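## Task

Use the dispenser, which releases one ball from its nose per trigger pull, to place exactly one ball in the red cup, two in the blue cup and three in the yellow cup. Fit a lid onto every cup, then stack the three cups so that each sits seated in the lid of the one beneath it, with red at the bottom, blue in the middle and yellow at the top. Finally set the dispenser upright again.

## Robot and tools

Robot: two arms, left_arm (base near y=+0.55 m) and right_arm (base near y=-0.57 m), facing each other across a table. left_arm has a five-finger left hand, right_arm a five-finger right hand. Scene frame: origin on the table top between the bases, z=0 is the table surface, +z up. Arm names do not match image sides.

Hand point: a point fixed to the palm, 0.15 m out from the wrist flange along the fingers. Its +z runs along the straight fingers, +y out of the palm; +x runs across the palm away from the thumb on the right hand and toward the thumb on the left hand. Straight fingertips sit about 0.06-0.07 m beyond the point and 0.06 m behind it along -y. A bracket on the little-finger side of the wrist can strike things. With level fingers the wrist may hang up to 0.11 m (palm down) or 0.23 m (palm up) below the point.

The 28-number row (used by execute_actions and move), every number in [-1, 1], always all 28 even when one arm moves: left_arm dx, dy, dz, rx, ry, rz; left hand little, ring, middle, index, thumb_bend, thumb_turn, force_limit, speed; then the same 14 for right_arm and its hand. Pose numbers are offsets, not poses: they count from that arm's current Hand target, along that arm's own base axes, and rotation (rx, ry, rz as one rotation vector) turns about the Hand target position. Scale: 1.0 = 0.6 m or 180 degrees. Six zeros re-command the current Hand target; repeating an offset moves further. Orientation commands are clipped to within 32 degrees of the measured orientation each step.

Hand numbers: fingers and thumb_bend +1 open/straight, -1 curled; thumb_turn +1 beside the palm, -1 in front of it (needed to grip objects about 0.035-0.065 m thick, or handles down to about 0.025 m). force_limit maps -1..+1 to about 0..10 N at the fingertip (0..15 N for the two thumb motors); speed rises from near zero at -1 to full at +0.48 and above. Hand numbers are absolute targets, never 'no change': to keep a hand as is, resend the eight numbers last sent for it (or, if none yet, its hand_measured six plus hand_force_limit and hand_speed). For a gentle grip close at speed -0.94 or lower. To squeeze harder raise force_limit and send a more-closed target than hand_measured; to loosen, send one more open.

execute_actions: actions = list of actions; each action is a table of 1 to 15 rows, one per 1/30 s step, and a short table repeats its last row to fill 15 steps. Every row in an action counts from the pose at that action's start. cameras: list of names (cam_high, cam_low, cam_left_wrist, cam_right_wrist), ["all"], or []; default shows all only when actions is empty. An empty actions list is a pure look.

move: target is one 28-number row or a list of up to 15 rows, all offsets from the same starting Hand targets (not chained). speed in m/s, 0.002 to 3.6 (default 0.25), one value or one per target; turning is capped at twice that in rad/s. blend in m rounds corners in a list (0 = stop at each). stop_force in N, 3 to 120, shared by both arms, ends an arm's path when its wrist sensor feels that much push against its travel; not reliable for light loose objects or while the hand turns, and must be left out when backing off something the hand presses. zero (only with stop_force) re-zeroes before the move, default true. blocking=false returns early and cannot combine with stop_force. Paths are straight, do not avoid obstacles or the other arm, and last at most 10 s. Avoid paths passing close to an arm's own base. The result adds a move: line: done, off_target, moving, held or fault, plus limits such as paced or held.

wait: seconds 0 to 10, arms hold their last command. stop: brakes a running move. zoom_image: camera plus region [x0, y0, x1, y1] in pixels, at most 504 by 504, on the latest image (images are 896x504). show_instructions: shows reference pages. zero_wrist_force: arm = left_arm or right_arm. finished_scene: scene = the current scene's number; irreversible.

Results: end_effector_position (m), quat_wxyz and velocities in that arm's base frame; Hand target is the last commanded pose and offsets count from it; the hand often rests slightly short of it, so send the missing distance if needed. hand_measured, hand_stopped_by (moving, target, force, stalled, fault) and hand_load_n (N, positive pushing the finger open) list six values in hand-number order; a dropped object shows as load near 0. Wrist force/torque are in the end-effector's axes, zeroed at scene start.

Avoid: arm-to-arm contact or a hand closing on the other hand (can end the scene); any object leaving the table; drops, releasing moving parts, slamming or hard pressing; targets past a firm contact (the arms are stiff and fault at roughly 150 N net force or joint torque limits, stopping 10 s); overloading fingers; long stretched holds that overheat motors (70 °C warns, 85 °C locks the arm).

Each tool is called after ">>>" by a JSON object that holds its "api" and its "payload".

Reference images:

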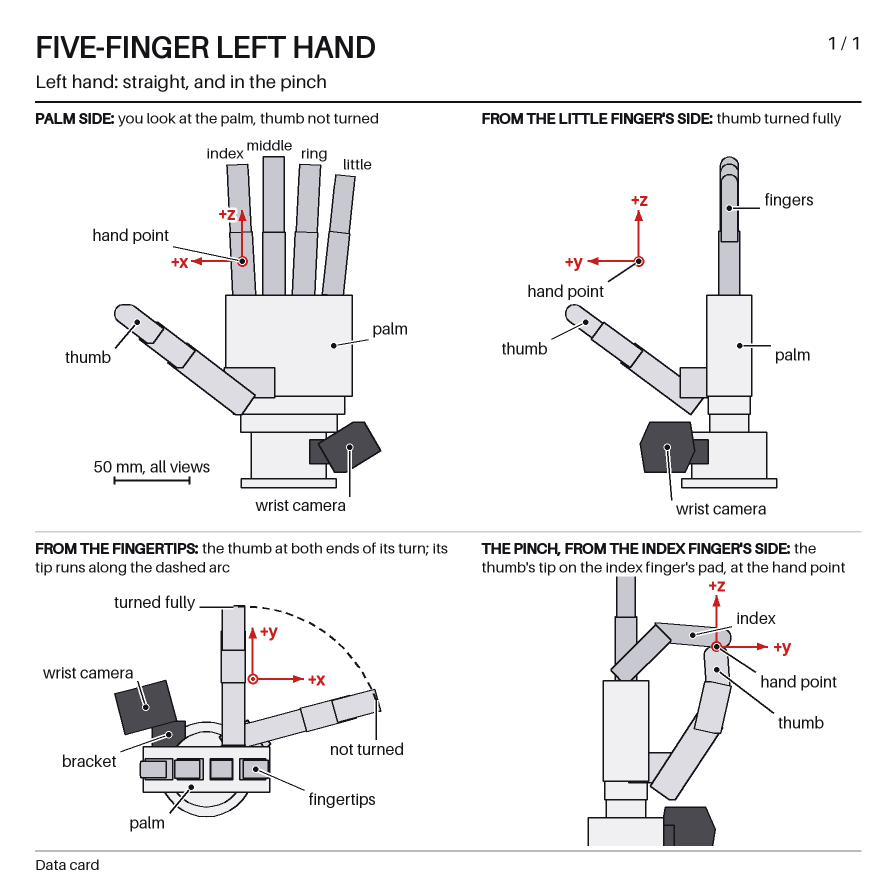

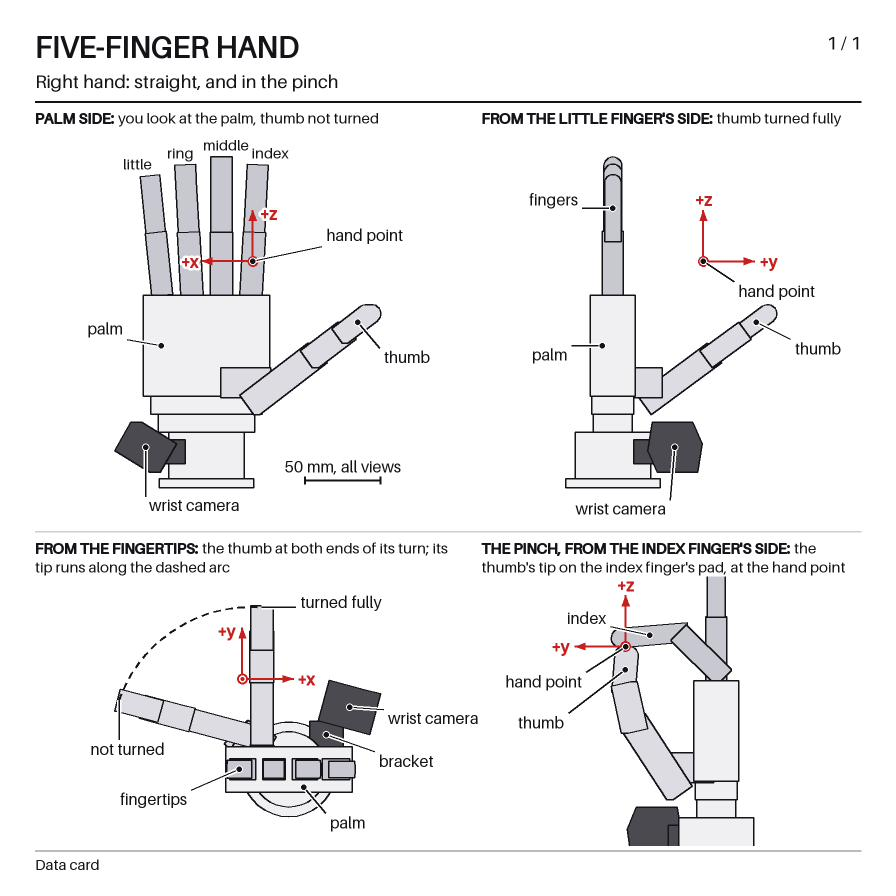

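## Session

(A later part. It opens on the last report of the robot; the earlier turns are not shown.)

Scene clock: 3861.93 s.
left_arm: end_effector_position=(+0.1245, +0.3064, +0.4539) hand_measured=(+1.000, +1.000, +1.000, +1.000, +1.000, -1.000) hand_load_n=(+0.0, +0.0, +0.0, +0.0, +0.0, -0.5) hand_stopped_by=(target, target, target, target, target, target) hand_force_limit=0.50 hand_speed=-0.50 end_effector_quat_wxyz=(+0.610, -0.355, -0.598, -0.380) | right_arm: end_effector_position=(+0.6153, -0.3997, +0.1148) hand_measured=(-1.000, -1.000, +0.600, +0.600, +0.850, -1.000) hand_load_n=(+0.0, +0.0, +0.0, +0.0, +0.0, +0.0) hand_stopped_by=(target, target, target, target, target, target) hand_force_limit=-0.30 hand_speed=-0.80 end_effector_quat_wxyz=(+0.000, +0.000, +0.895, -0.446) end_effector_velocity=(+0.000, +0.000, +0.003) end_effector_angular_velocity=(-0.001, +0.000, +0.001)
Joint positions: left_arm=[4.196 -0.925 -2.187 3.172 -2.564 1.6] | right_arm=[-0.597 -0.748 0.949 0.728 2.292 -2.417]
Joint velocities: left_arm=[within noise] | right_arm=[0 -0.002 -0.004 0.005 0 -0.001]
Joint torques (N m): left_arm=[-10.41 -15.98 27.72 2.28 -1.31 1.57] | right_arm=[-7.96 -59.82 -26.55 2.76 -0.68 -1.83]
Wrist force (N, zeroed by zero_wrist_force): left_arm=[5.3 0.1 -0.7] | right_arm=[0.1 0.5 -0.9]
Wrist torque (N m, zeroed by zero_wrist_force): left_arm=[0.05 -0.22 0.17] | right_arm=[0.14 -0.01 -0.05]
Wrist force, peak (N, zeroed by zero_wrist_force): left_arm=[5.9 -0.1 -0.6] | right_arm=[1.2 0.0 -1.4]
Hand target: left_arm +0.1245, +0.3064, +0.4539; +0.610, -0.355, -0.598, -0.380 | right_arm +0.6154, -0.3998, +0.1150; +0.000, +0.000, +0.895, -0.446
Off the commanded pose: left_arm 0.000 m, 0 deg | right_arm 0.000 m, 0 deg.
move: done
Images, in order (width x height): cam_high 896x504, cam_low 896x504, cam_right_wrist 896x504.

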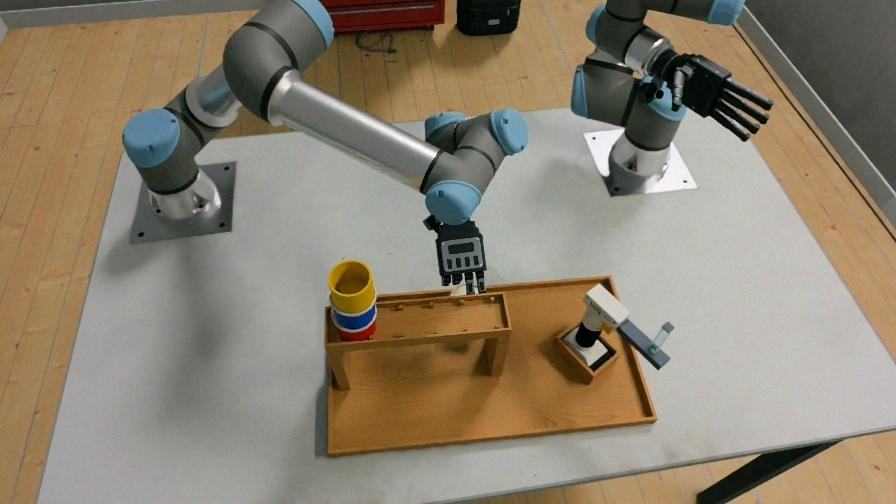

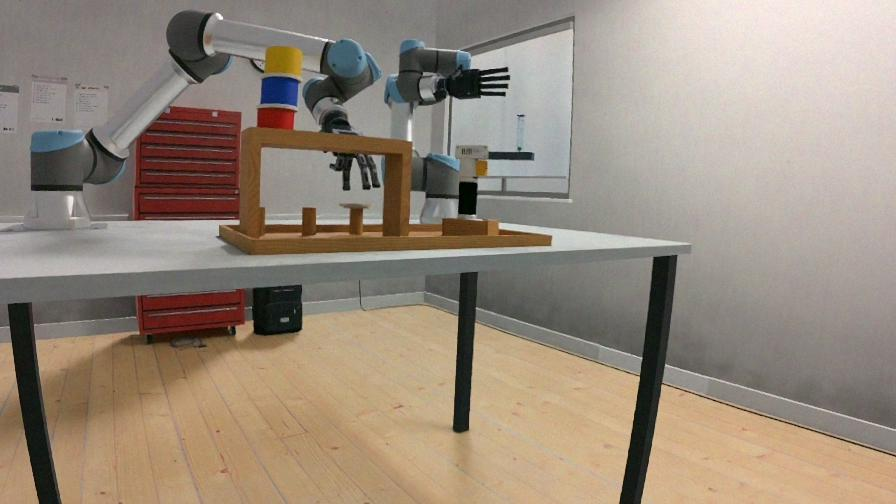

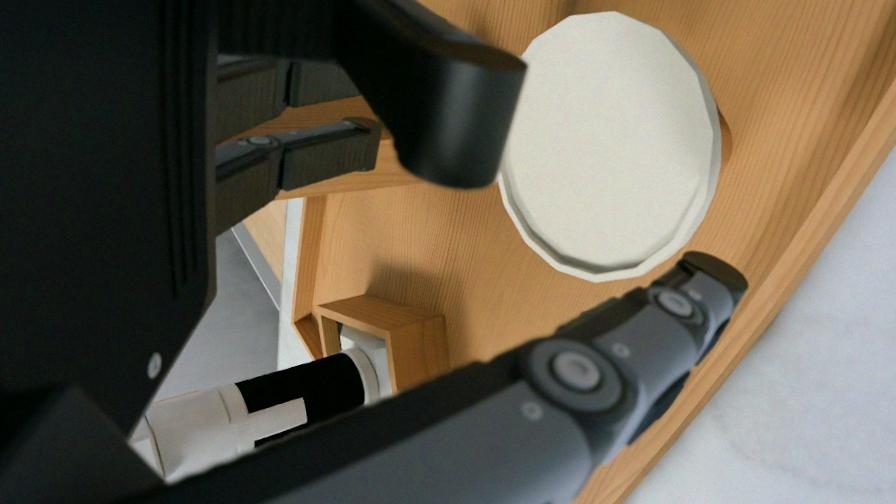

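>>> {"api": "move", "payload": {"target": [[0,0,0,0,0,0,1,1,1,1,1,-1,0.5,-0.5,0,0,-0.0642,0,0,0,-1,-1,0.6,0.6,0.85,-1,-0.3,-0.8]], "speed": 0.03, "stop_force": 5, "cameras": ["cam_low", "cam_right_wrist"]}}

>>> {"api": "zoom_image", "payload": {"camera": "cam_low", "region": [325, 140, 395, 240]}}

Scene clock: 3887.40 s.
left_arm: end_effector_position=(+0.1245, +0.3064, +0.4539) hand_measured=(+1.000, +1.000, +1.000, +1.000, +1.000, -1.000) hand_load_n=(+0.0, +0.0, +0.0, +0.0, +0.0, -0.5) hand_stopped_by=(target, target, target, target, target, target) hand_force_limit=0.50 hand_speed=-0.50 end_effector_quat_wxyz=(+0.610, -0.355, -0.598, -0.380) | right_arm: end_effector_position=(+0.6154, -0.3998, +0.0765) hand_measured=(-1.000, -1.000, +0.600, +0.600, +0.850, -1.000) hand_load_n=(+0.0, +0.0, +0.0, +0.0, +0.0, +0.0) hand_stopped_by=(target, target, target, target, target, target) hand_force_limit=-0.30 hand_speed=-0.80 end_effector_quat_wxyz=(+0.000, +0.000, +0.895, -0.446)
Joint positions: left_arm=[4.196 -0.925 -2.187 3.172 -2.564 1.6] | right_arm=[-0.597 -0.722 1.002 0.648 2.292 -2.417]
Joint torques (N m): left_arm=[-9.61 -16.25 27.94 2.45 -1.31 1.62] | right_arm=[6.09 -58.44 -26.4 2.83 0.29 -1.85]
Wrist force (N, zeroed by zero_wrist_force): left_arm=[5.6 0.1 -0.9] | right_arm=[0.1 0.4 -1.0]
Wrist torque (N m, zeroed by zero_wrist_force): left_arm=[0.07 -0.27 0.18] | right_arm=[0.12 -0.03 -0.05]
Wrist force, peak (N, zeroed by zero_wrist_force): left_arm=[5.8 0.3 -0.9] | right_arm=[0.2 0.6 -1.1]
Hand target: left_arm +0.1245, +0.3064, +0.4539; +0.610, -0.355, -0.598, -0.380 | right_arm +0.6154, -0.3998, +0.0765; +0.000, +0.000, +0.895, -0.446
Off the commanded pose: left_arm 0.000 m, 0 deg | right_arm 0.000 m, 0 deg.
move: done
Images, in order (width x height): cam_low 896x504, cam_right_wrist 896x504.

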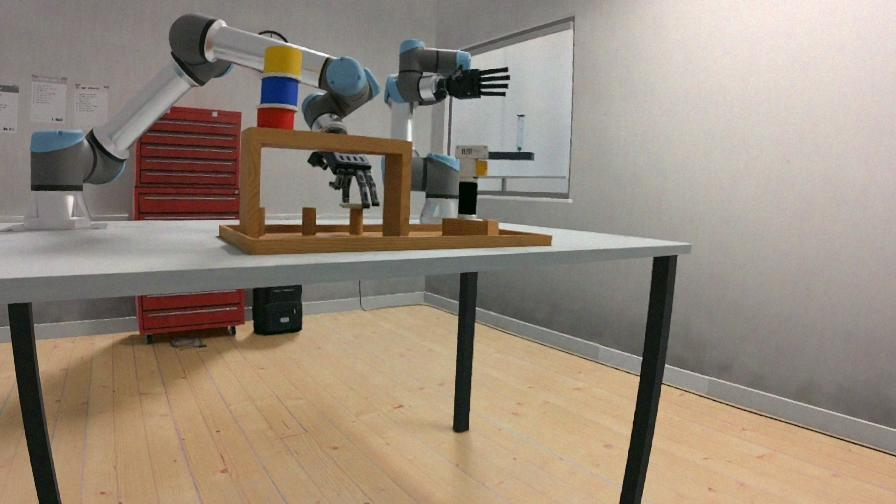

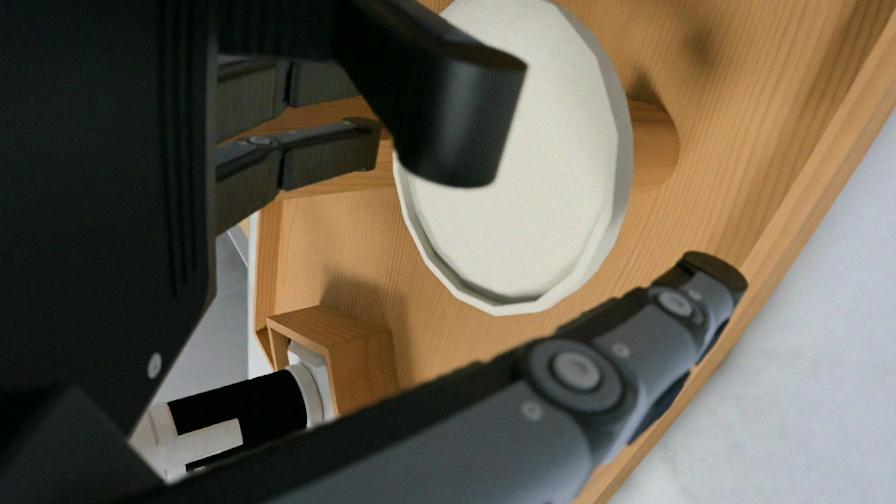

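Scaled by 5.040 from the camera's 896x504 image, which has a finer 1280x720 frame.

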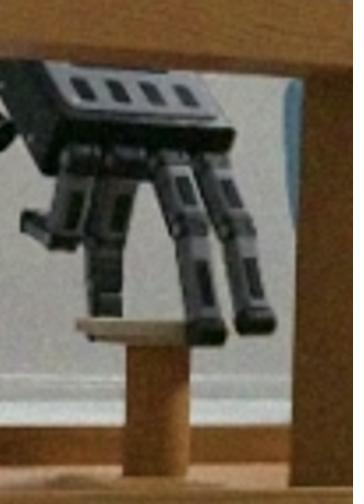

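>>> {"api": "move", "payload": {"target": [[0,0,0,0,0,0,1,1,1,1,1,-1,0.5,-0.5,0,0,0,0,0,0,-1,-1,0.6,0.6,0.7,-1,-0.3,-0.8]], "speed": 0.03}}

>>> {"api": "move", "payload": {"target": [[0,0,0,0,0,0,1,1,1,1,1,-1,0.5,-0.5,0,0,0,0,0,0,-1,-1,0.1,0.1,0.7,-1,-0.4,-0.9]], "speed": 0.03}}

>>> {"api": "wait", "payload": {"seconds": 1.5, "cameras": ["cam_low", "cam_right_wrist"]}}

>>> {"api": "zoom_image", "payload": {"camera": "cam_low", "region": [325, 140, 395, 240]}}

Scene clock: 3901.23 s.
left_arm: end_effector_position=(+0.1245, +0.3064, +0.4539) hand_measured=(+1.000, +1.000, +1.000, +1.000, +1.000, -1.000) hand_load_n=(+0.0, +0.0, +0.5, +0.0, +0.0, +0.0) hand_stopped_by=(target, target, target, target, target, target) hand_force_limit=0.50 hand_speed=-0.50 end_effector_quat_wxyz=(+0.610, -0.355, -0.598, -0.380) | right_arm: end_effector_position=(+0.6154, -0.3998, +0.0765) hand_measured=(-1.000, -1.000, +0.600, +0.600, +0.700, -1.000) hand_load_n=(+0.0, +0.0, +0.0, +0.0, +0.0, +0.0) hand_stopped_by=(target, target, target, target, target, target) hand_force_limit=-0.30 hand_speed=-0.80 end_effector_quat_wxyz=(+0.000, +0.000, +0.895, -0.446)
Joint positions: left_arm=[4.196 -0.925 -2.187 3.172 -2.564 1.6] | right_arm=[-0.597 -0.722 1.002 0.648 2.292 -2.417]
Joint torques (N m): left_arm=[-9.95 -15.42 28.38 2.4 -1.22 1.52] | right_arm=[-4.16 -59.8 -25.97 1.92 -0.55 -1.74]
Wrist force (N, zeroed by zero_wrist_force): left_arm=[5.4 0.1 -1.1] | right_arm=[0.1 0.3 -0.9]
Wrist torque (N m, zeroed by zero_wrist_force): left_arm=[0.08 -0.25 0.17] | right_arm=[0.11 -0.03 -0.05]
Wrist force, peak (N, zeroed by zero_wrist_force): left_arm=[5.8 0.1 -0.9] | right_arm=[0.1 0.6 -1.1]
Hand target: left_arm +0.1245, +0.3064, +0.4539; +0.610, -0.355, -0.598, -0.380 | right_arm +0.6154, -0.3998, +0.0765; +0.000, +0.000, +0.895, -0.446
Off the commanded pose: left_arm 0.000 m, 0 deg | right_arm 0.000 m, 0 deg.
move: done

Scene clock: 3902.33 s.
left_arm: end_effector_position=(+0.1245, +0.3064, +0.4539) hand_measured=(+1.000, +1.000, +1.000, +1.000, +1.000, -1.000) hand_load_n=(+0.0, +0.0, +0.0, +0.0, +0.0, -0.5) hand_stopped_by=(target, target, target, target, target, target) hand_force_limit=0.50 hand_speed=-0.50 end_effector_quat_wxyz=(+0.610, -0.355, -0.598, -0.380) | right_arm: end_effector_position=(+0.6154, -0.3998, +0.0765) hand_measured=(-1.000, -1.000, +0.406, +0.370, +0.702, -1.000) hand_load_n=(+0.5, +0.0, +1.0, +6.0, +6.0, -1.0) hand_stopped_by=(target, target, force, force, target, target) hand_force_limit=-0.40 hand_speed=-0.90 end_effector_quat_wxyz=(+0.000, +0.000, +0.895, -0.446)
Joint positions: left_arm=[4.196 -0.925 -2.187 3.172 -2.564 1.6] | right_arm=[-0.597 -0.722 1.002 0.648 2.292 -2.417]
Joint torques (N m): left_arm=[-10.42 -15.81 27.78 2.48 -1.13 1.61] | right_arm=[-4.64 -55.74 -24.59 1.59 -0.59 -1.52]
Wrist force (N, zeroed by zero_wrist_force): left_arm=[5.5 0.1 -0.9] | right_arm=[0.2 -1.9 -2.3]
Wrist torque (N m, zeroed by zero_wrist_force): left_arm=[0.07 -0.25 0.17] | right_arm=[0.08 -0.02 -0.08]
Wrist force, peak (N, zeroed by zero_wrist_force): left_arm=[5.7 0.0 -0.9] | right_arm=[0.1 -2.3 -2.2]
Hand target: left_arm +0.1245, +0.3064, +0.4539; +0.610, -0.355, -0.598, -0.380 | right_arm +0.6154, -0.3998, +0.0765; +0.000, +0.000, +0.895, -0.446
Off the commanded pose: left_arm 0.000 m, 0 deg | right_arm 0.000 m, 0 deg.
move: done

Scene clock: 3903.83 s.
left_arm: end_effector_position=(+0.1245, +0.3064, +0.4539) hand_measured=(+1.000, +1.000, +1.000, +1.000, +1.000, -1.000) hand_load_n=(+0.0, +0.0, +0.0, +0.0, +0.0, -0.5) hand_stopped_by=(target, target, target, target, target, target) hand_force_limit=0.50 hand_speed=-0.50 end_effector_quat_wxyz=(+0.610, -0.355, -0.598, -0.380) | right_arm: end_effector_position=(+0.6154, -0.3998, +0.0765) hand_measured=(-1.000, -1.000, +0.406, +0.370, +0.702, -1.000) hand_load_n=(+0.0, +0.0, +0.5, +6.0, +6.0, -1.0) hand_stopped_by=(target, target, force, force, target, target) hand_force_limit=-0.40 hand_speed=-0.90 end_effector_quat_wxyz=(+0.000, +0.000, +0.895, -0.446)
Joint positions: left_arm=[4.196 -0.925 -2.187 3.172 -2.564 1.6] | right_arm=[-0.597 -0.722 1.002 0.648 2.292 -2.417]
Joint torques (N m): left_arm=[-9.3 -15.63 28.07 2.26 -1.33 1.49] | right_arm=[-6.81 -48.39 -21.62 1.85 -0.26 -1.67]
Wrist force (N, zeroed by zero_wrist_force): left_arm=[5.6 0.1 -0.7] | right_arm=[0.0 -2.1 -2.3]
Wrist torque (N m, zeroed by zero_wrist_force): left_arm=[0.05 -0.26 0.18] | right_arm=[0.05 0.00 -0.10]
Wrist force, peak (N, zeroed by zero_wrist_force): left_arm=[5.6 0.2 -0.9] | right_arm=[0.1 -2.2 -2.3]
Hand target: left_arm +0.1245, +0.3064, +0.4539; +0.610, -0.355, -0.598, -0.380 | right_arm +0.6154, -0.3998, +0.0765; +0.000, +0.000, +0.895, -0.446
Off the commanded pose: left_arm 0.000 m, 0 deg | right_arm 0.000 m, 0 deg.
wait: 1.50 s; at rest by 0.17 s
Images, in order (width x height): cam_low 896x504, cam_right_wrist 896x504.

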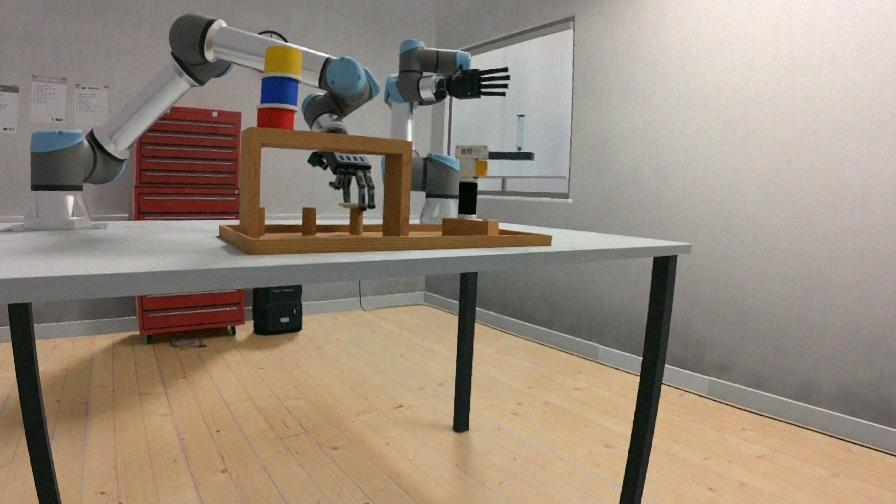

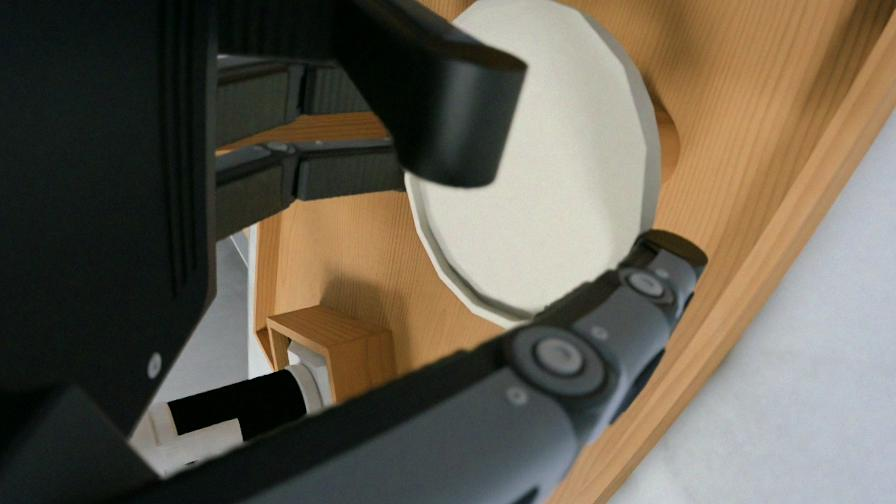

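Scaled by 5.040 from the camera's 896x504 image, which has a finer 1280x720 frame.

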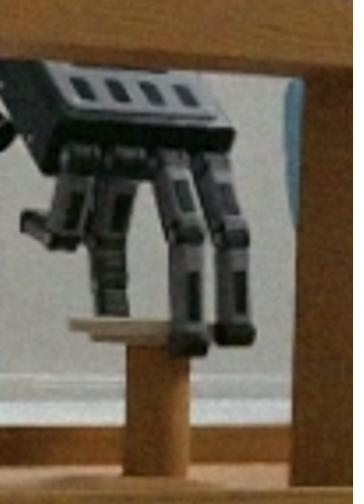

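>>> {"api": "move", "payload": {"target": [[0,0,0,0,0,0,1,1,1,1,1,-1,0.5,-0.5,0,0,0,0,0,0,-1,-1,0.05,0.1,0.7,-1,-0.4,-0.93]], "speed": 0.03}}

>>> {"api": "wait", "payload": {"seconds": 1, "cameras": ["cam_right_wrist"]}}

Scene clock: 3916.17 s.
left_arm: end_effector_position=(+0.1245, +0.3064, +0.4539) hand_measured=(+1.000, +1.000, +1.000, +1.000, +1.000, -1.000) hand_load_n=(+0.0, +0.0, +0.0, +0.0, +0.0, -0.5) hand_stopped_by=(target, target, target, target, target, target) hand_force_limit=0.50 hand_speed=-0.50 end_effector_quat_wxyz=(+0.610, -0.355, -0.598, -0.380) | right_arm: end_effector_position=(+0.6154, -0.3998, +0.0765) hand_measured=(-1.000, -1.000, +0.394, +0.370, +0.702, -1.000) hand_load_n=(+0.0, +0.0, +5.5, +4.0, +8.0, -0.5) hand_stopped_by=(target, target, force, force, target, target) hand_force_limit=-0.40 hand_speed=-0.93 end_effector_quat_wxyz=(+0.000, +0.000, +0.895, -0.446)
Joint positions: left_arm=[4.196 -0.925 -2.187 3.172 -2.564 1.6] | right_arm=[-0.597 -0.722 1.002 0.648 2.292 -2.417]
Joint torques (N m): left_arm=[-10.35 -15.47 28.83 2.37 -1.23 1.51] | right_arm=[-7.27 -44.97 -11.23 0.95 0.08 -1.75]
Wrist force (N, zeroed by zero_wrist_force): left_arm=[5.6 0.2 -1.0] | right_arm=[0.1 -3.8 -2.7]
Wrist torque (N m, zeroed by zero_wrist_force): left_arm=[0.09 -0.28 0.19] | right_arm=[-0.01 0.00 -0.13]
Wrist force, peak (N, zeroed by zero_wrist_force): left_arm=[5.8 -0.1 -0.8] | right_arm=[0.2 -4.1 -2.6]
Hand target: left_arm +0.1245, +0.3064, +0.4539; +0.610, -0.355, -0.598, -0.380 | right_arm +0.6154, -0.3998, +0.0765; +0.000, +0.000, +0.895, -0.446
Off the commanded pose: left_arm 0.000 m, 0 deg | right_arm 0.000 m, 0 deg.
move: done

Scene clock: 3917.17 s.
left_arm: end_effector_position=(+0.1245, +0.3064, +0.4539) hand_measured=(+1.000, +1.000, +1.000, +1.000, +1.000, -1.000) hand_load_n=(+0.0, +0.0, +0.0, +0.0, +0.0, -0.5) hand_stopped_by=(target, target, target, target, target, target) hand_force_limit=0.50 hand_speed=-0.50 end_effector_quat_wxyz=(+0.610, -0.355, -0.598, -0.380) | right_arm: end_effector_position=(+0.6154, -0.3998, +0.0765) hand_measured=(-1.000, -1.000, +0.394, +0.370, +0.702, -1.000) hand_load_n=(+0.0, +0.0, +5.0, +3.5, +7.5, -0.5) hand_stopped_by=(target, target, force, force, target, target) hand_force_limit=-0.40 hand_speed=-0.93 end_effector_quat_wxyz=(+0.000, +0.000, +0.895, -0.446)
Joint positions: left_arm=[4.196 -0.925 -2.187 3.172 -2.564 1.6] | right_arm=[-0.597 -0.722 1.002 0.648 2.292 -2.417]
Joint torques (N m): left_arm=[-9.79 -16.6 28.17 2.29 -1.35 1.61] | right_arm=[-6.23 -44.01 -11.06 1 0.04 -1.6]
Wrist force (N, zeroed by zero_wrist_force): left_arm=[5.7 0.3 -1.0] | right_arm=[0.2 -3.7 -2.8]
Wrist torque (N m, zeroed by zero_wrist_force): left_arm=[0.10 -0.28 0.19] | right_arm=[0.00 0.00 -0.12]
Wrist force, peak (N, zeroed by zero_wrist_force): left_arm=[5.7 0.0 -0.9] | right_arm=[0.2 -3.7 -2.9]
Hand target: left_arm +0.1245, +0.3064, +0.4539; +0.610, -0.355, -0.598, -0.380 | right_arm +0.6154, -0.3998, +0.0765; +0.000, +0.000, +0.895, -0.446
Off the commanded pose: left_arm 0.000 m, 0 deg | right_arm 0.000 m, 0 deg.
wait: 1.00 s; at rest by 0.17 s
Images, in order (width x height): cam_right_wrist 896x504.

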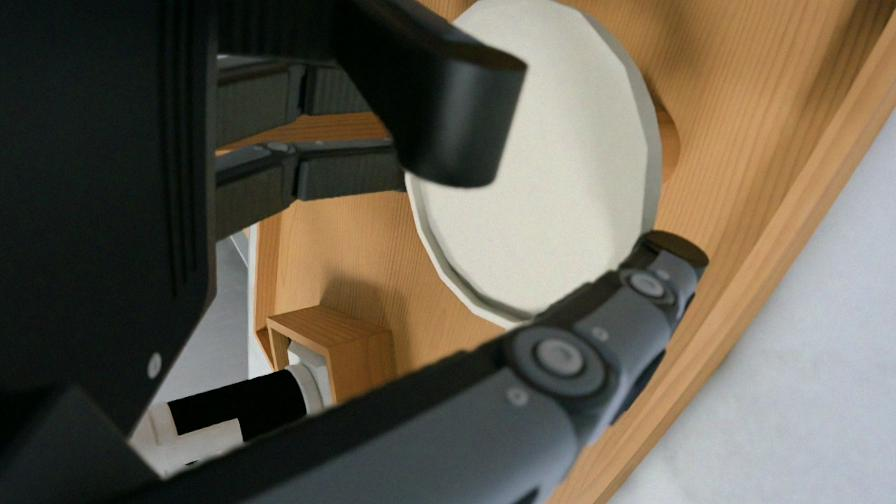

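>>> {"api": "move", "payload": {"target": [[0,0,0,0,0,0,1,1,1,1,1,-1,0.5,-0.5,0,0,0.0333,0,0,0,-1,-1,0.05,0.1,0.7,-1,-0.4,-0.93],[0,0,0,0,0,0,1,1,1,1,1,-1,0.5,-0.5,0,0.1,0.05,0,0,0,-1,-1,0.05,0.1,0.7,-1,-0.4,-0.93],[0,0,0,0,0,0,1,1,1,1,1,-1,0.5,-0.5,0,0.1,0.55,0,0,0,-1,-1,0.05,0.1,0.7,-1,-0.4,-0.93]], "speed": [0.02,0.06,0.12], "blend": [0.005,0.015,0], "cameras": ["cam_low", "cam_right_wrist"]}}

Scene clock: 3930.27 s.
left_arm: end_effector_position=(+0.1245, +0.3064, +0.4539) hand_measured=(+1.000, +1.000, +1.000, +1.000, +1.000, -1.000) hand_load_n=(+0.0, +0.0, +0.0, +0.0, +0.0, -0.5) hand_stopped_by=(target, target, target, target, target, target) hand_force_limit=0.50 hand_speed=-0.50 end_effector_quat_wxyz=(+0.610, -0.355, -0.598, -0.380) | right_arm: end_effector_position=(+0.6143, -0.3396, +0.4055) hand_measured=(-1.000, -1.000, +0.394, +0.370, +0.702, -1.000) hand_load_n=(+0.0, +0.0, +4.5, +3.0, +8.5, +0.0) hand_stopped_by=(target, target, force, force, target, target) hand_force_limit=-0.40 hand_speed=-0.93 end_effector_quat_wxyz=(+0.037, -0.005, +0.883, -0.468)
Joint positions: left_arm=[4.196 -0.925 -2.187 3.172 -2.564 1.6] | right_arm=[-0.517 -0.667 0.035 1.505 2.324 -2.387]
Joint torques (N m): left_arm=[-10.07 -15.69 28.38 2.46 -1.23 1.54] | right_arm=[6.85 -50.33 -22.3 2.39 1.92 1.87]
Wrist force (N, zeroed by zero_wrist_force): left_arm=[5.5 0.2 -0.9] | right_arm=[-0.3 0.8 -0.9]
Wrist torque (N m, zeroed by zero_wrist_force): left_arm=[0.09 -0.25 0.17] | right_arm=[0.18 0.03 -0.14]
Wrist force, peak (N, zeroed by zero_wrist_force): left_arm=[5.7 0.2 -1.1] | right_arm=[0.1 -3.7 -3.0]
Hand target: left_arm +0.1245, +0.3064, +0.4539; +0.610, -0.355, -0.598, -0.380 | right_arm +0.6154, -0.3398, +0.4065; +0.000, +0.000, +0.895, -0.446
Off the commanded pose: left_arm 0.000 m, 0 deg | right_arm 0.001 m, 5 deg.
elbow stopped short (right arm): the move would have taken joint 3 (elbow) straighter than the controller allows.
move: off_target (right_arm)
Images, in order (width x height): cam_low 896x504, cam_right_wrist 896x504.

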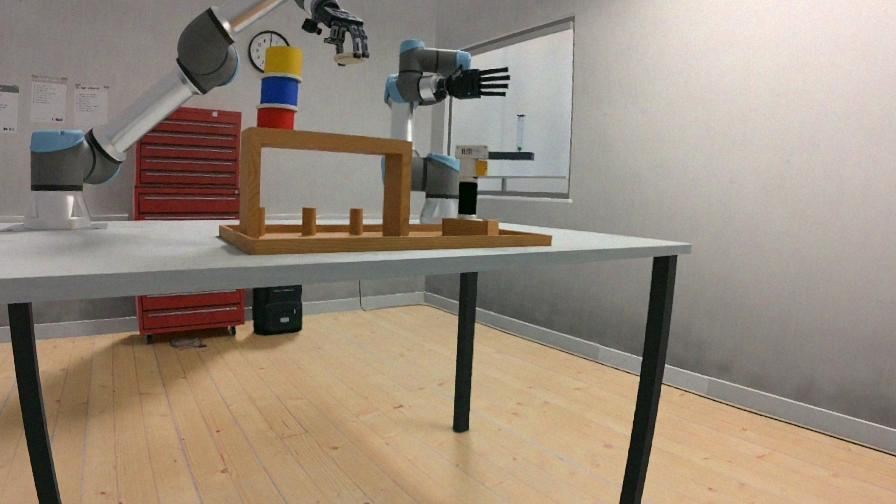

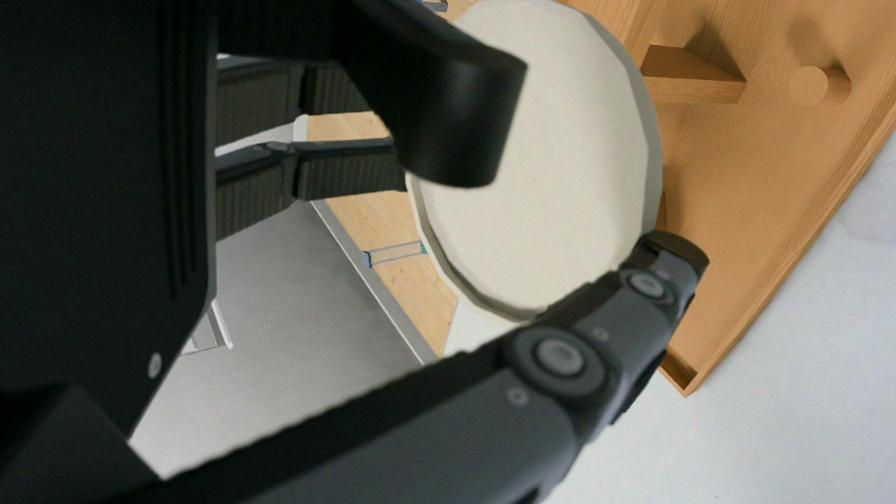

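>>> {"api": "move", "payload": {"target": [[0,0,0,0,0,0,1,1,1,1,1,-1,0.5,-0.5,-0.3582,-0.0891,-0.0108,0.025,0,0,-1,-1,0.05,0.1,0.7,-1,-0.4,-0.93]], "speed": 0.12, "cameras": ["cam_low", "cam_high"]}}

>>> {"api": "zoom_image", "payload": {"camera": "cam_low", "region": [250, 6, 306, 50]}}

>>> {"api": "zoom_image", "payload": {"camera": "cam_high", "region": [310, 190, 390, 310]}}

Scene clock: 3943.10 s.
left_arm: end_effector_position=(+0.1245, +0.3064, +0.4539) hand_measured=(+1.000, +1.000, +1.000, +1.000, +1.000, -1.000) hand_load_n=(+0.0, +0.0, +0.0, +0.5, +0.0, -0.5) hand_stopped_by=(target, target, target, target, target, target) hand_force_limit=0.50 hand_speed=-0.50 end_effector_quat_wxyz=(+0.610, -0.355, -0.598, -0.380) | right_arm: end_effector_position=(+0.4005, -0.3932, +0.4000) hand_measured=(-1.000, -1.000, +0.394, +0.370, +0.702, -1.000) hand_load_n=(+0.0, +0.0, +4.5, +3.0, +8.5, +0.0) hand_stopped_by=(target, target, force, force, target, target) hand_force_limit=-0.40 hand_speed=-0.93 end_effector_quat_wxyz=(+0.000, +0.000, +0.912, -0.411)
Joint positions: left_arm=[4.196 -0.925 -2.187 3.172 -2.564 1.6] | right_arm=[-0.892 -1.283 1.008 1.124 2.06 -2.65]
Joint torques (N m): left_arm=[-10.4 -15.93 27.86 2.45 -1.26 1.52] | right_arm=[1.72 -27.12 -23.85 2.31 1.39 1.13]
Wrist force (N, zeroed by zero_wrist_force): left_arm=[5.6 0.2 -0.9] | right_arm=[0.4 0.7 -0.6]
Wrist torque (N m, zeroed by zero_wrist_force): left_arm=[0.08 -0.26 0.18] | right_arm=[0.11 -0.04 -0.12]
Wrist force, peak (N, zeroed by zero_wrist_force): left_arm=[5.8 0.2 -0.9] | right_arm=[-1.3 1.6 -1.2]
Hand target: left_arm +0.1245, +0.3064, +0.4539; +0.610, -0.355, -0.598, -0.380 | right_arm +0.4005, -0.3932, +0.4000; +0.000, +0.000, +0.912, -0.411
Off the commanded pose: left_arm 0.000 m, 0 deg | right_arm 0.000 m, 0 deg.
move: done
Images, in order (width x height): cam_high 896x504, cam_low 896x504.

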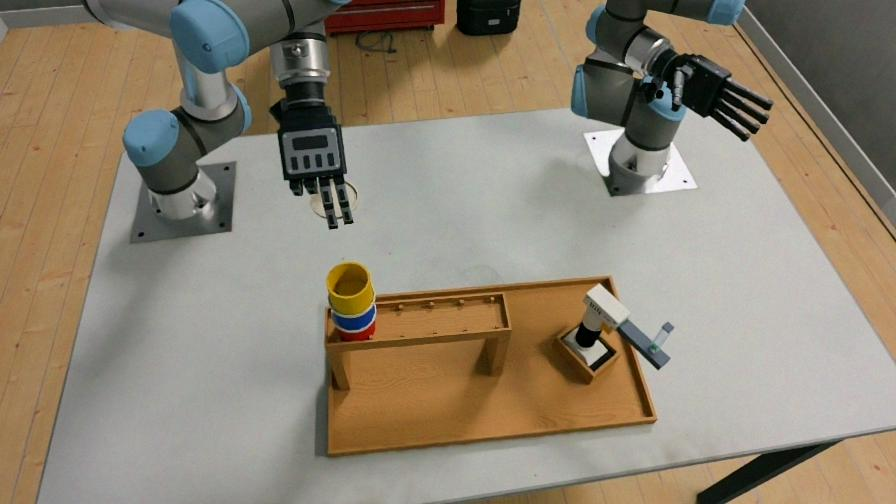

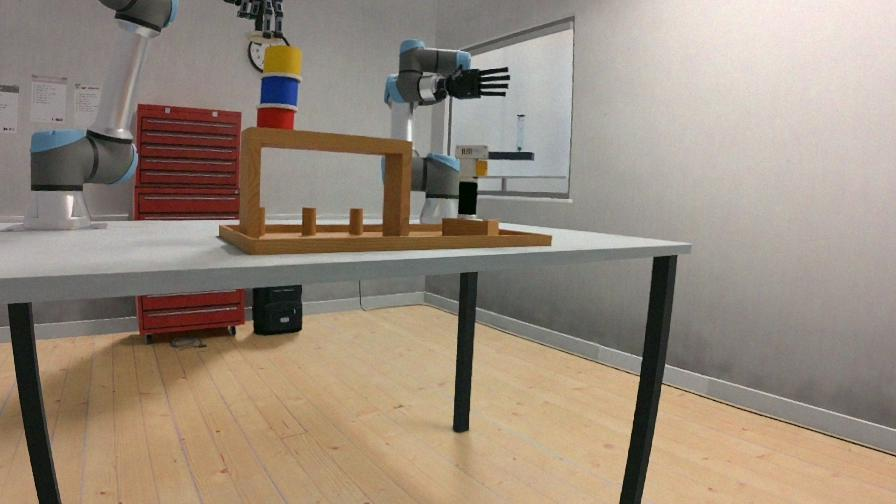

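Scaled by 9.000 from the camera's 896x504 image, which has a finer 1280x720 frame.

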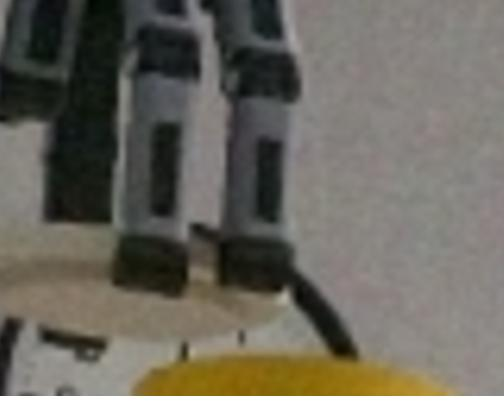

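Scaled by 4.200 from the camera's 896x504 image, which has a finer 1280x720 frame.

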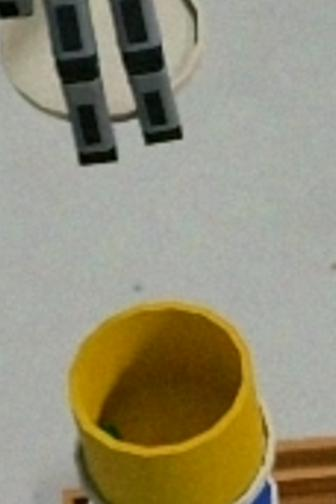

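>>> {"api": "zoom_image", "payload": {"camera": "cam_high", "region": [295, 165, 375, 235]}}

>>> {"api": "zoom_image", "payload": {"camera": "cam_high", "region": [310, 250, 390, 320]}}

Scaled by 6.300 from the camera's 896x504 image, which has a finer 1280x720 frame.

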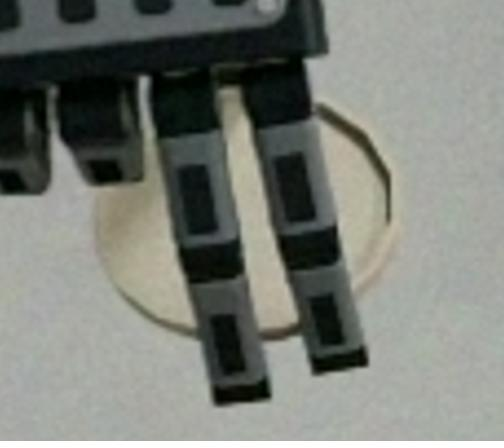

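Scaled by 6.300 from the camera's 896x504 image, which has a finer 1280x720 frame.

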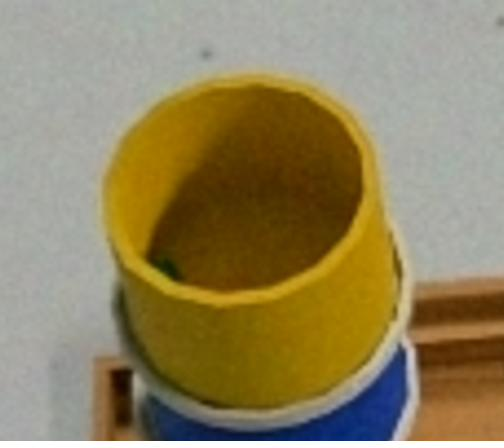

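>>> {"api": "zoom_image", "payload": {"camera": "cam_low", "region": [240, 40, 320, 140]}}

>>> {"api": "zoom_image", "payload": {"camera": "cam_high", "region": [310, 250, 400, 360]}}

Scaled by 5.040 from the camera's 896x504 image, which has a finer 1280x720 frame.

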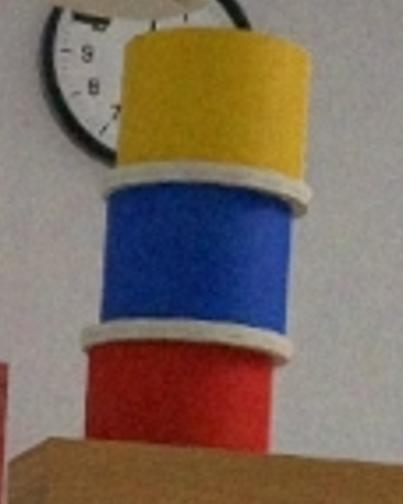

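Scaled by 4.582 from the camera's 896x504 image, which has a finer 1280x720 frame.

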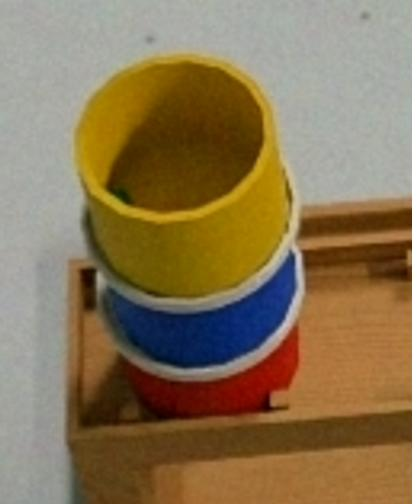

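>>> {"api": "move", "payload": {"target": [[0,0,0,0,0,0,1,1,1,1,1,-1,0.5,-0.5,0.0133,-0.1911,0,0,0,0,-1,-1,0.05,0.1,0.7,-1,-0.4,-0.93],[0,0,0,0,0,0,1,1,1,1,1,-1,0.5,-0.5,0.0133,-0.1911,-0.0583,0,0,0,-1,-1,0.05,0.1,0.7,-1,-0.4,-0.93]], "speed": [0.08,0.04], "blend": [0.005,0], "cameras": ["cam_low", "cam_high"]}}

>>> {"api": "zoom_image", "payload": {"camera": "cam_low", "region": [250, 20, 306, 64]}}

>>> {"api": "zoom_image", "payload": {"camera": "cam_high", "region": [310, 230, 390, 320]}}

Scene clock: 4002.83 s.
left_arm: end_effector_position=(+0.1245, +0.3064, +0.4539) hand_measured=(+1.000, +1.000, +1.000, +1.000, +1.000, -1.000) hand_load_n=(+0.0, +0.0, +0.0, +0.0, +0.0, +0.0) hand_stopped_by=(target, target, target, target, target, target) hand_force_limit=0.50 hand_speed=-0.50 end_effector_quat_wxyz=(+0.610, -0.355, -0.598, -0.380) | right_arm: end_effector_position=(+0.4084, -0.5079, +0.3651) hand_measured=(-1.000, -1.000, +0.394, +0.370, +0.702, -1.000) hand_load_n=(+0.0, +0.0, +4.5, +3.5, +8.5, +0.0) hand_stopped_by=(target, target, force, force, target, target) hand_force_limit=-0.40 hand_speed=-0.93 end_effector_quat_wxyz=(+0.000, +0.000, +0.912, -0.411)
Joint positions: left_arm=[4.196 -0.925 -2.187 3.172 -2.564 1.6] | right_arm=[-1.02 -1.084 0.808 1.08 1.973 -2.755]
Joint torques (N m): left_arm=[-10.06 -15.22 27.34 2.43 -1.18 1.51] | right_arm=[8.08 -32.35 -28.84 2.33 0.16 -0.4]
Wrist force (N, zeroed by zero_wrist_force): left_arm=[5.6 0.0 -0.8] | right_arm=[0.0 0.0 -0.7]
Wrist torque (N m, zeroed by zero_wrist_force): left_arm=[0.05 -0.26 0.18] | right_arm=[0.02 -0.03 -0.04]
Wrist force, peak (N, zeroed by zero_wrist_force): left_arm=[5.8 0.0 -0.8] | right_arm=[0.5 1.1 -1.3]
Hand target: left_arm +0.1245, +0.3064, +0.4539; +0.610, -0.355, -0.598, -0.380 | right_arm +0.4085, -0.5079, +0.3650; +0.000, +0.000, +0.912, -0.411
Off the commanded pose: left_arm 0.000 m, 0 deg | right_arm 0.000 m, 0 deg.
move: done
Images, in order (width x height): cam_high 896x504, cam_low 896x504.

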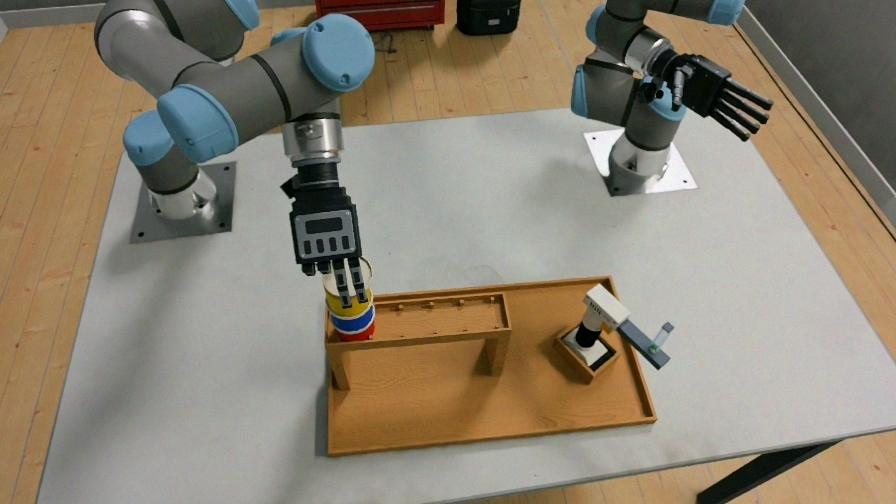

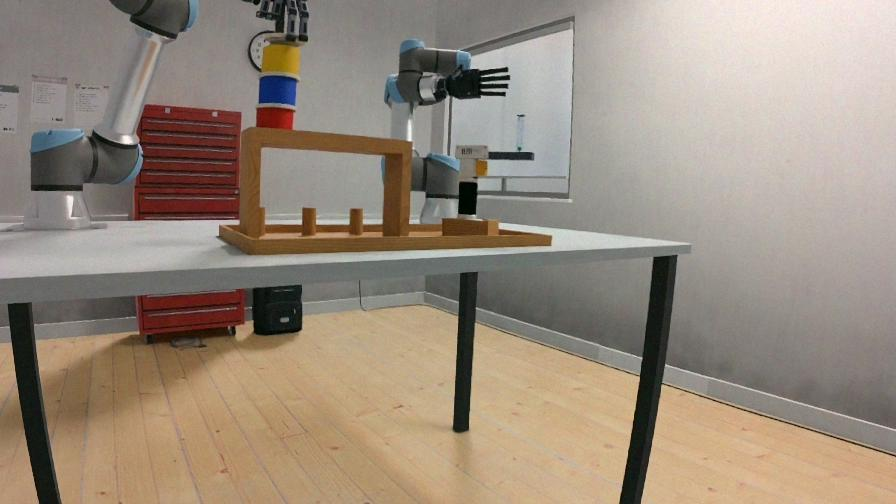

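Scaled by 9.000 from the camera's 896x504 image, which has a finer 1280x720 frame.

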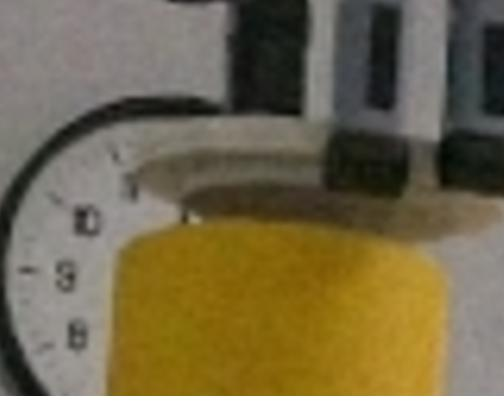

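Scaled by 5.600 from the camera's 896x504 image, which has a finer 1280x720 frame.

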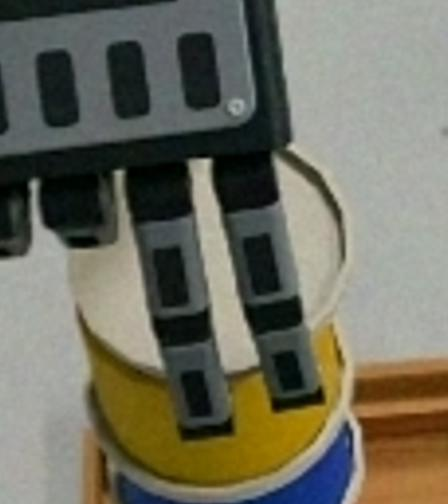

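>>> {"api": "move", "payload": {"target": [[0,0,0,0,0,0,1,1,1,1,1,-1,0.5,-0.5,-0.0053,0.01,0,0,0,0,-1,-1,0.05,0.1,0.7,-1,-0.4,-0.93]], "speed": 0.02, "cameras": ["cam_low", "cam_high"]}}

>>> {"api": "zoom_image", "payload": {"camera": "cam_low", "region": [250, 20, 306, 64]}}

>>> {"api": "zoom_image", "payload": {"camera": "cam_high", "region": [310, 240, 390, 330]}}

Scene clock: 4027.03 s.
left_arm: end_effector_position=(+0.1245, +0.3064, +0.4539) hand_measured=(+1.000, +1.000, +1.000, +1.000, +1.000, -1.000) hand_load_n=(+0.0, +0.0, +0.0, +0.0, +0.0, -0.5) hand_stopped_by=(target, target, target, target, target, target) hand_force_limit=0.50 hand_speed=-0.50 end_effector_quat_wxyz=(+0.610, -0.355, -0.598, -0.380) | right_arm: end_effector_position=(+0.4052, -0.5018, +0.3650) hand_measured=(-1.000, -1.000, +0.394, +0.370, +0.702, -1.000) hand_load_n=(+0.5, +0.0, +4.5, +3.5, +8.5, +0.0) hand_stopped_by=(target, target, force, force, target, target) hand_force_limit=-0.40 hand_speed=-0.93 end_effector_quat_wxyz=(+0.000, +0.000, +0.912, -0.411)
Joint positions: left_arm=[4.196 -0.925 -2.187 3.172 -2.564 1.6] | right_arm=[-1.02 -1.105 0.839 1.069 1.973 -2.755]
Joint torques (N m): left_arm=[-10.16 -16.21 27.95 2.26 -1.24 1.54] | right_arm=[9.23 -31.02 -25.82 1 1.49 1.37]
Wrist force (N, zeroed by zero_wrist_force): left_arm=[5.6 0.0 -0.9] | right_arm=[0.0 0.0 -0.5]
Wrist torque (N m, zeroed by zero_wrist_force): left_arm=[0.06 -0.26 0.18] | right_arm=[0.00 -0.02 -0.12]
Wrist force, peak (N, zeroed by zero_wrist_force): left_arm=[5.7 -0.1 -1.2] | right_arm=[0.1 0.0 -1.0]
Hand target: left_arm +0.1245, +0.3064, +0.4539; +0.610, -0.355, -0.598, -0.380 | right_arm +0.4053, -0.5019, +0.3650; +0.000, +0.000, +0.912, -0.411
Off the commanded pose: left_arm 0.000 m, 0 deg | right_arm 0.000 m, 0 deg.
move: done
Images, in order (width x height): cam_high 896x504, cam_low 896x504.

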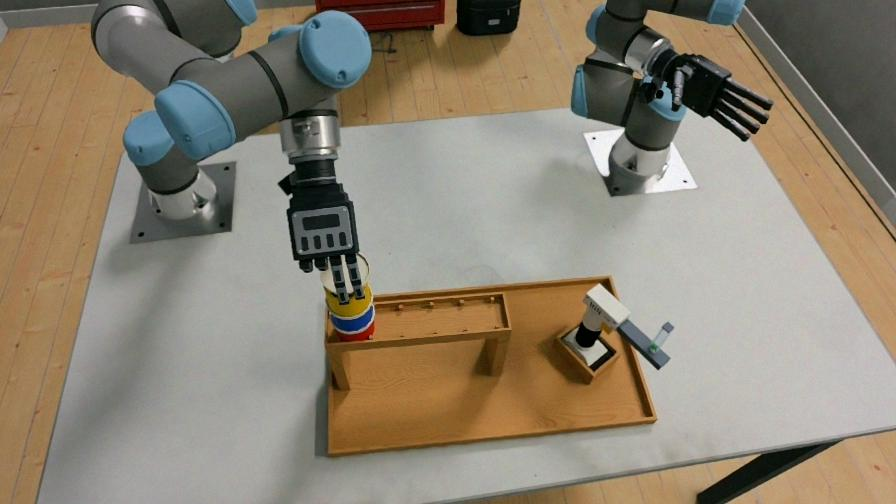

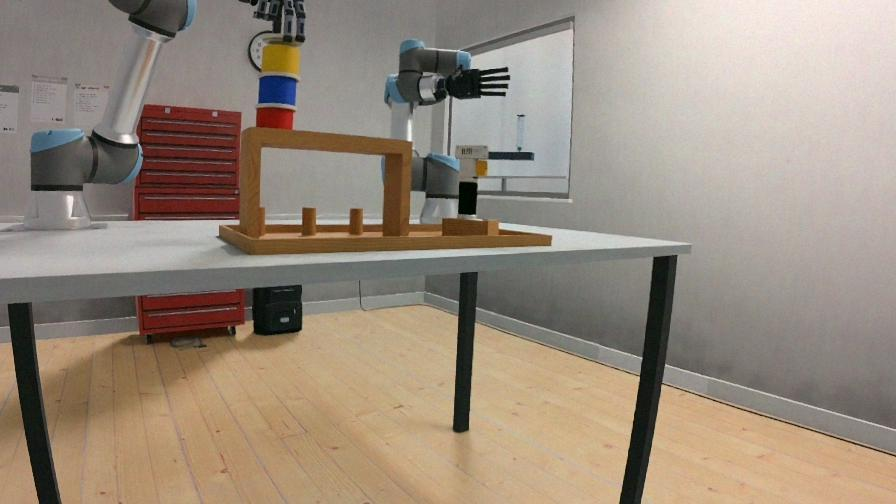

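Scaled by 9.000 from the camera's 896x504 image, which has a finer 1280x720 frame.

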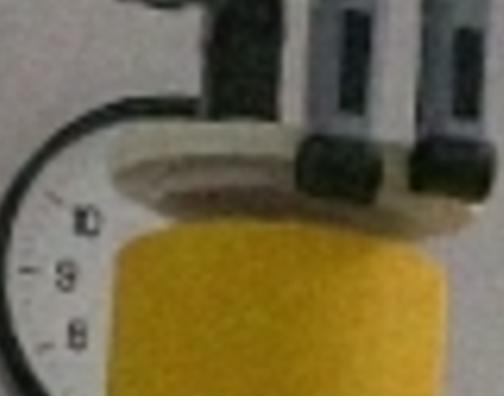

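Scaled by 5.600 from the camera's 896x504 image, which has a finer 1280x720 frame.

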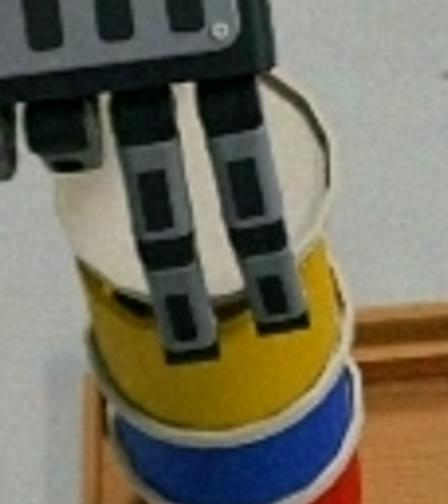

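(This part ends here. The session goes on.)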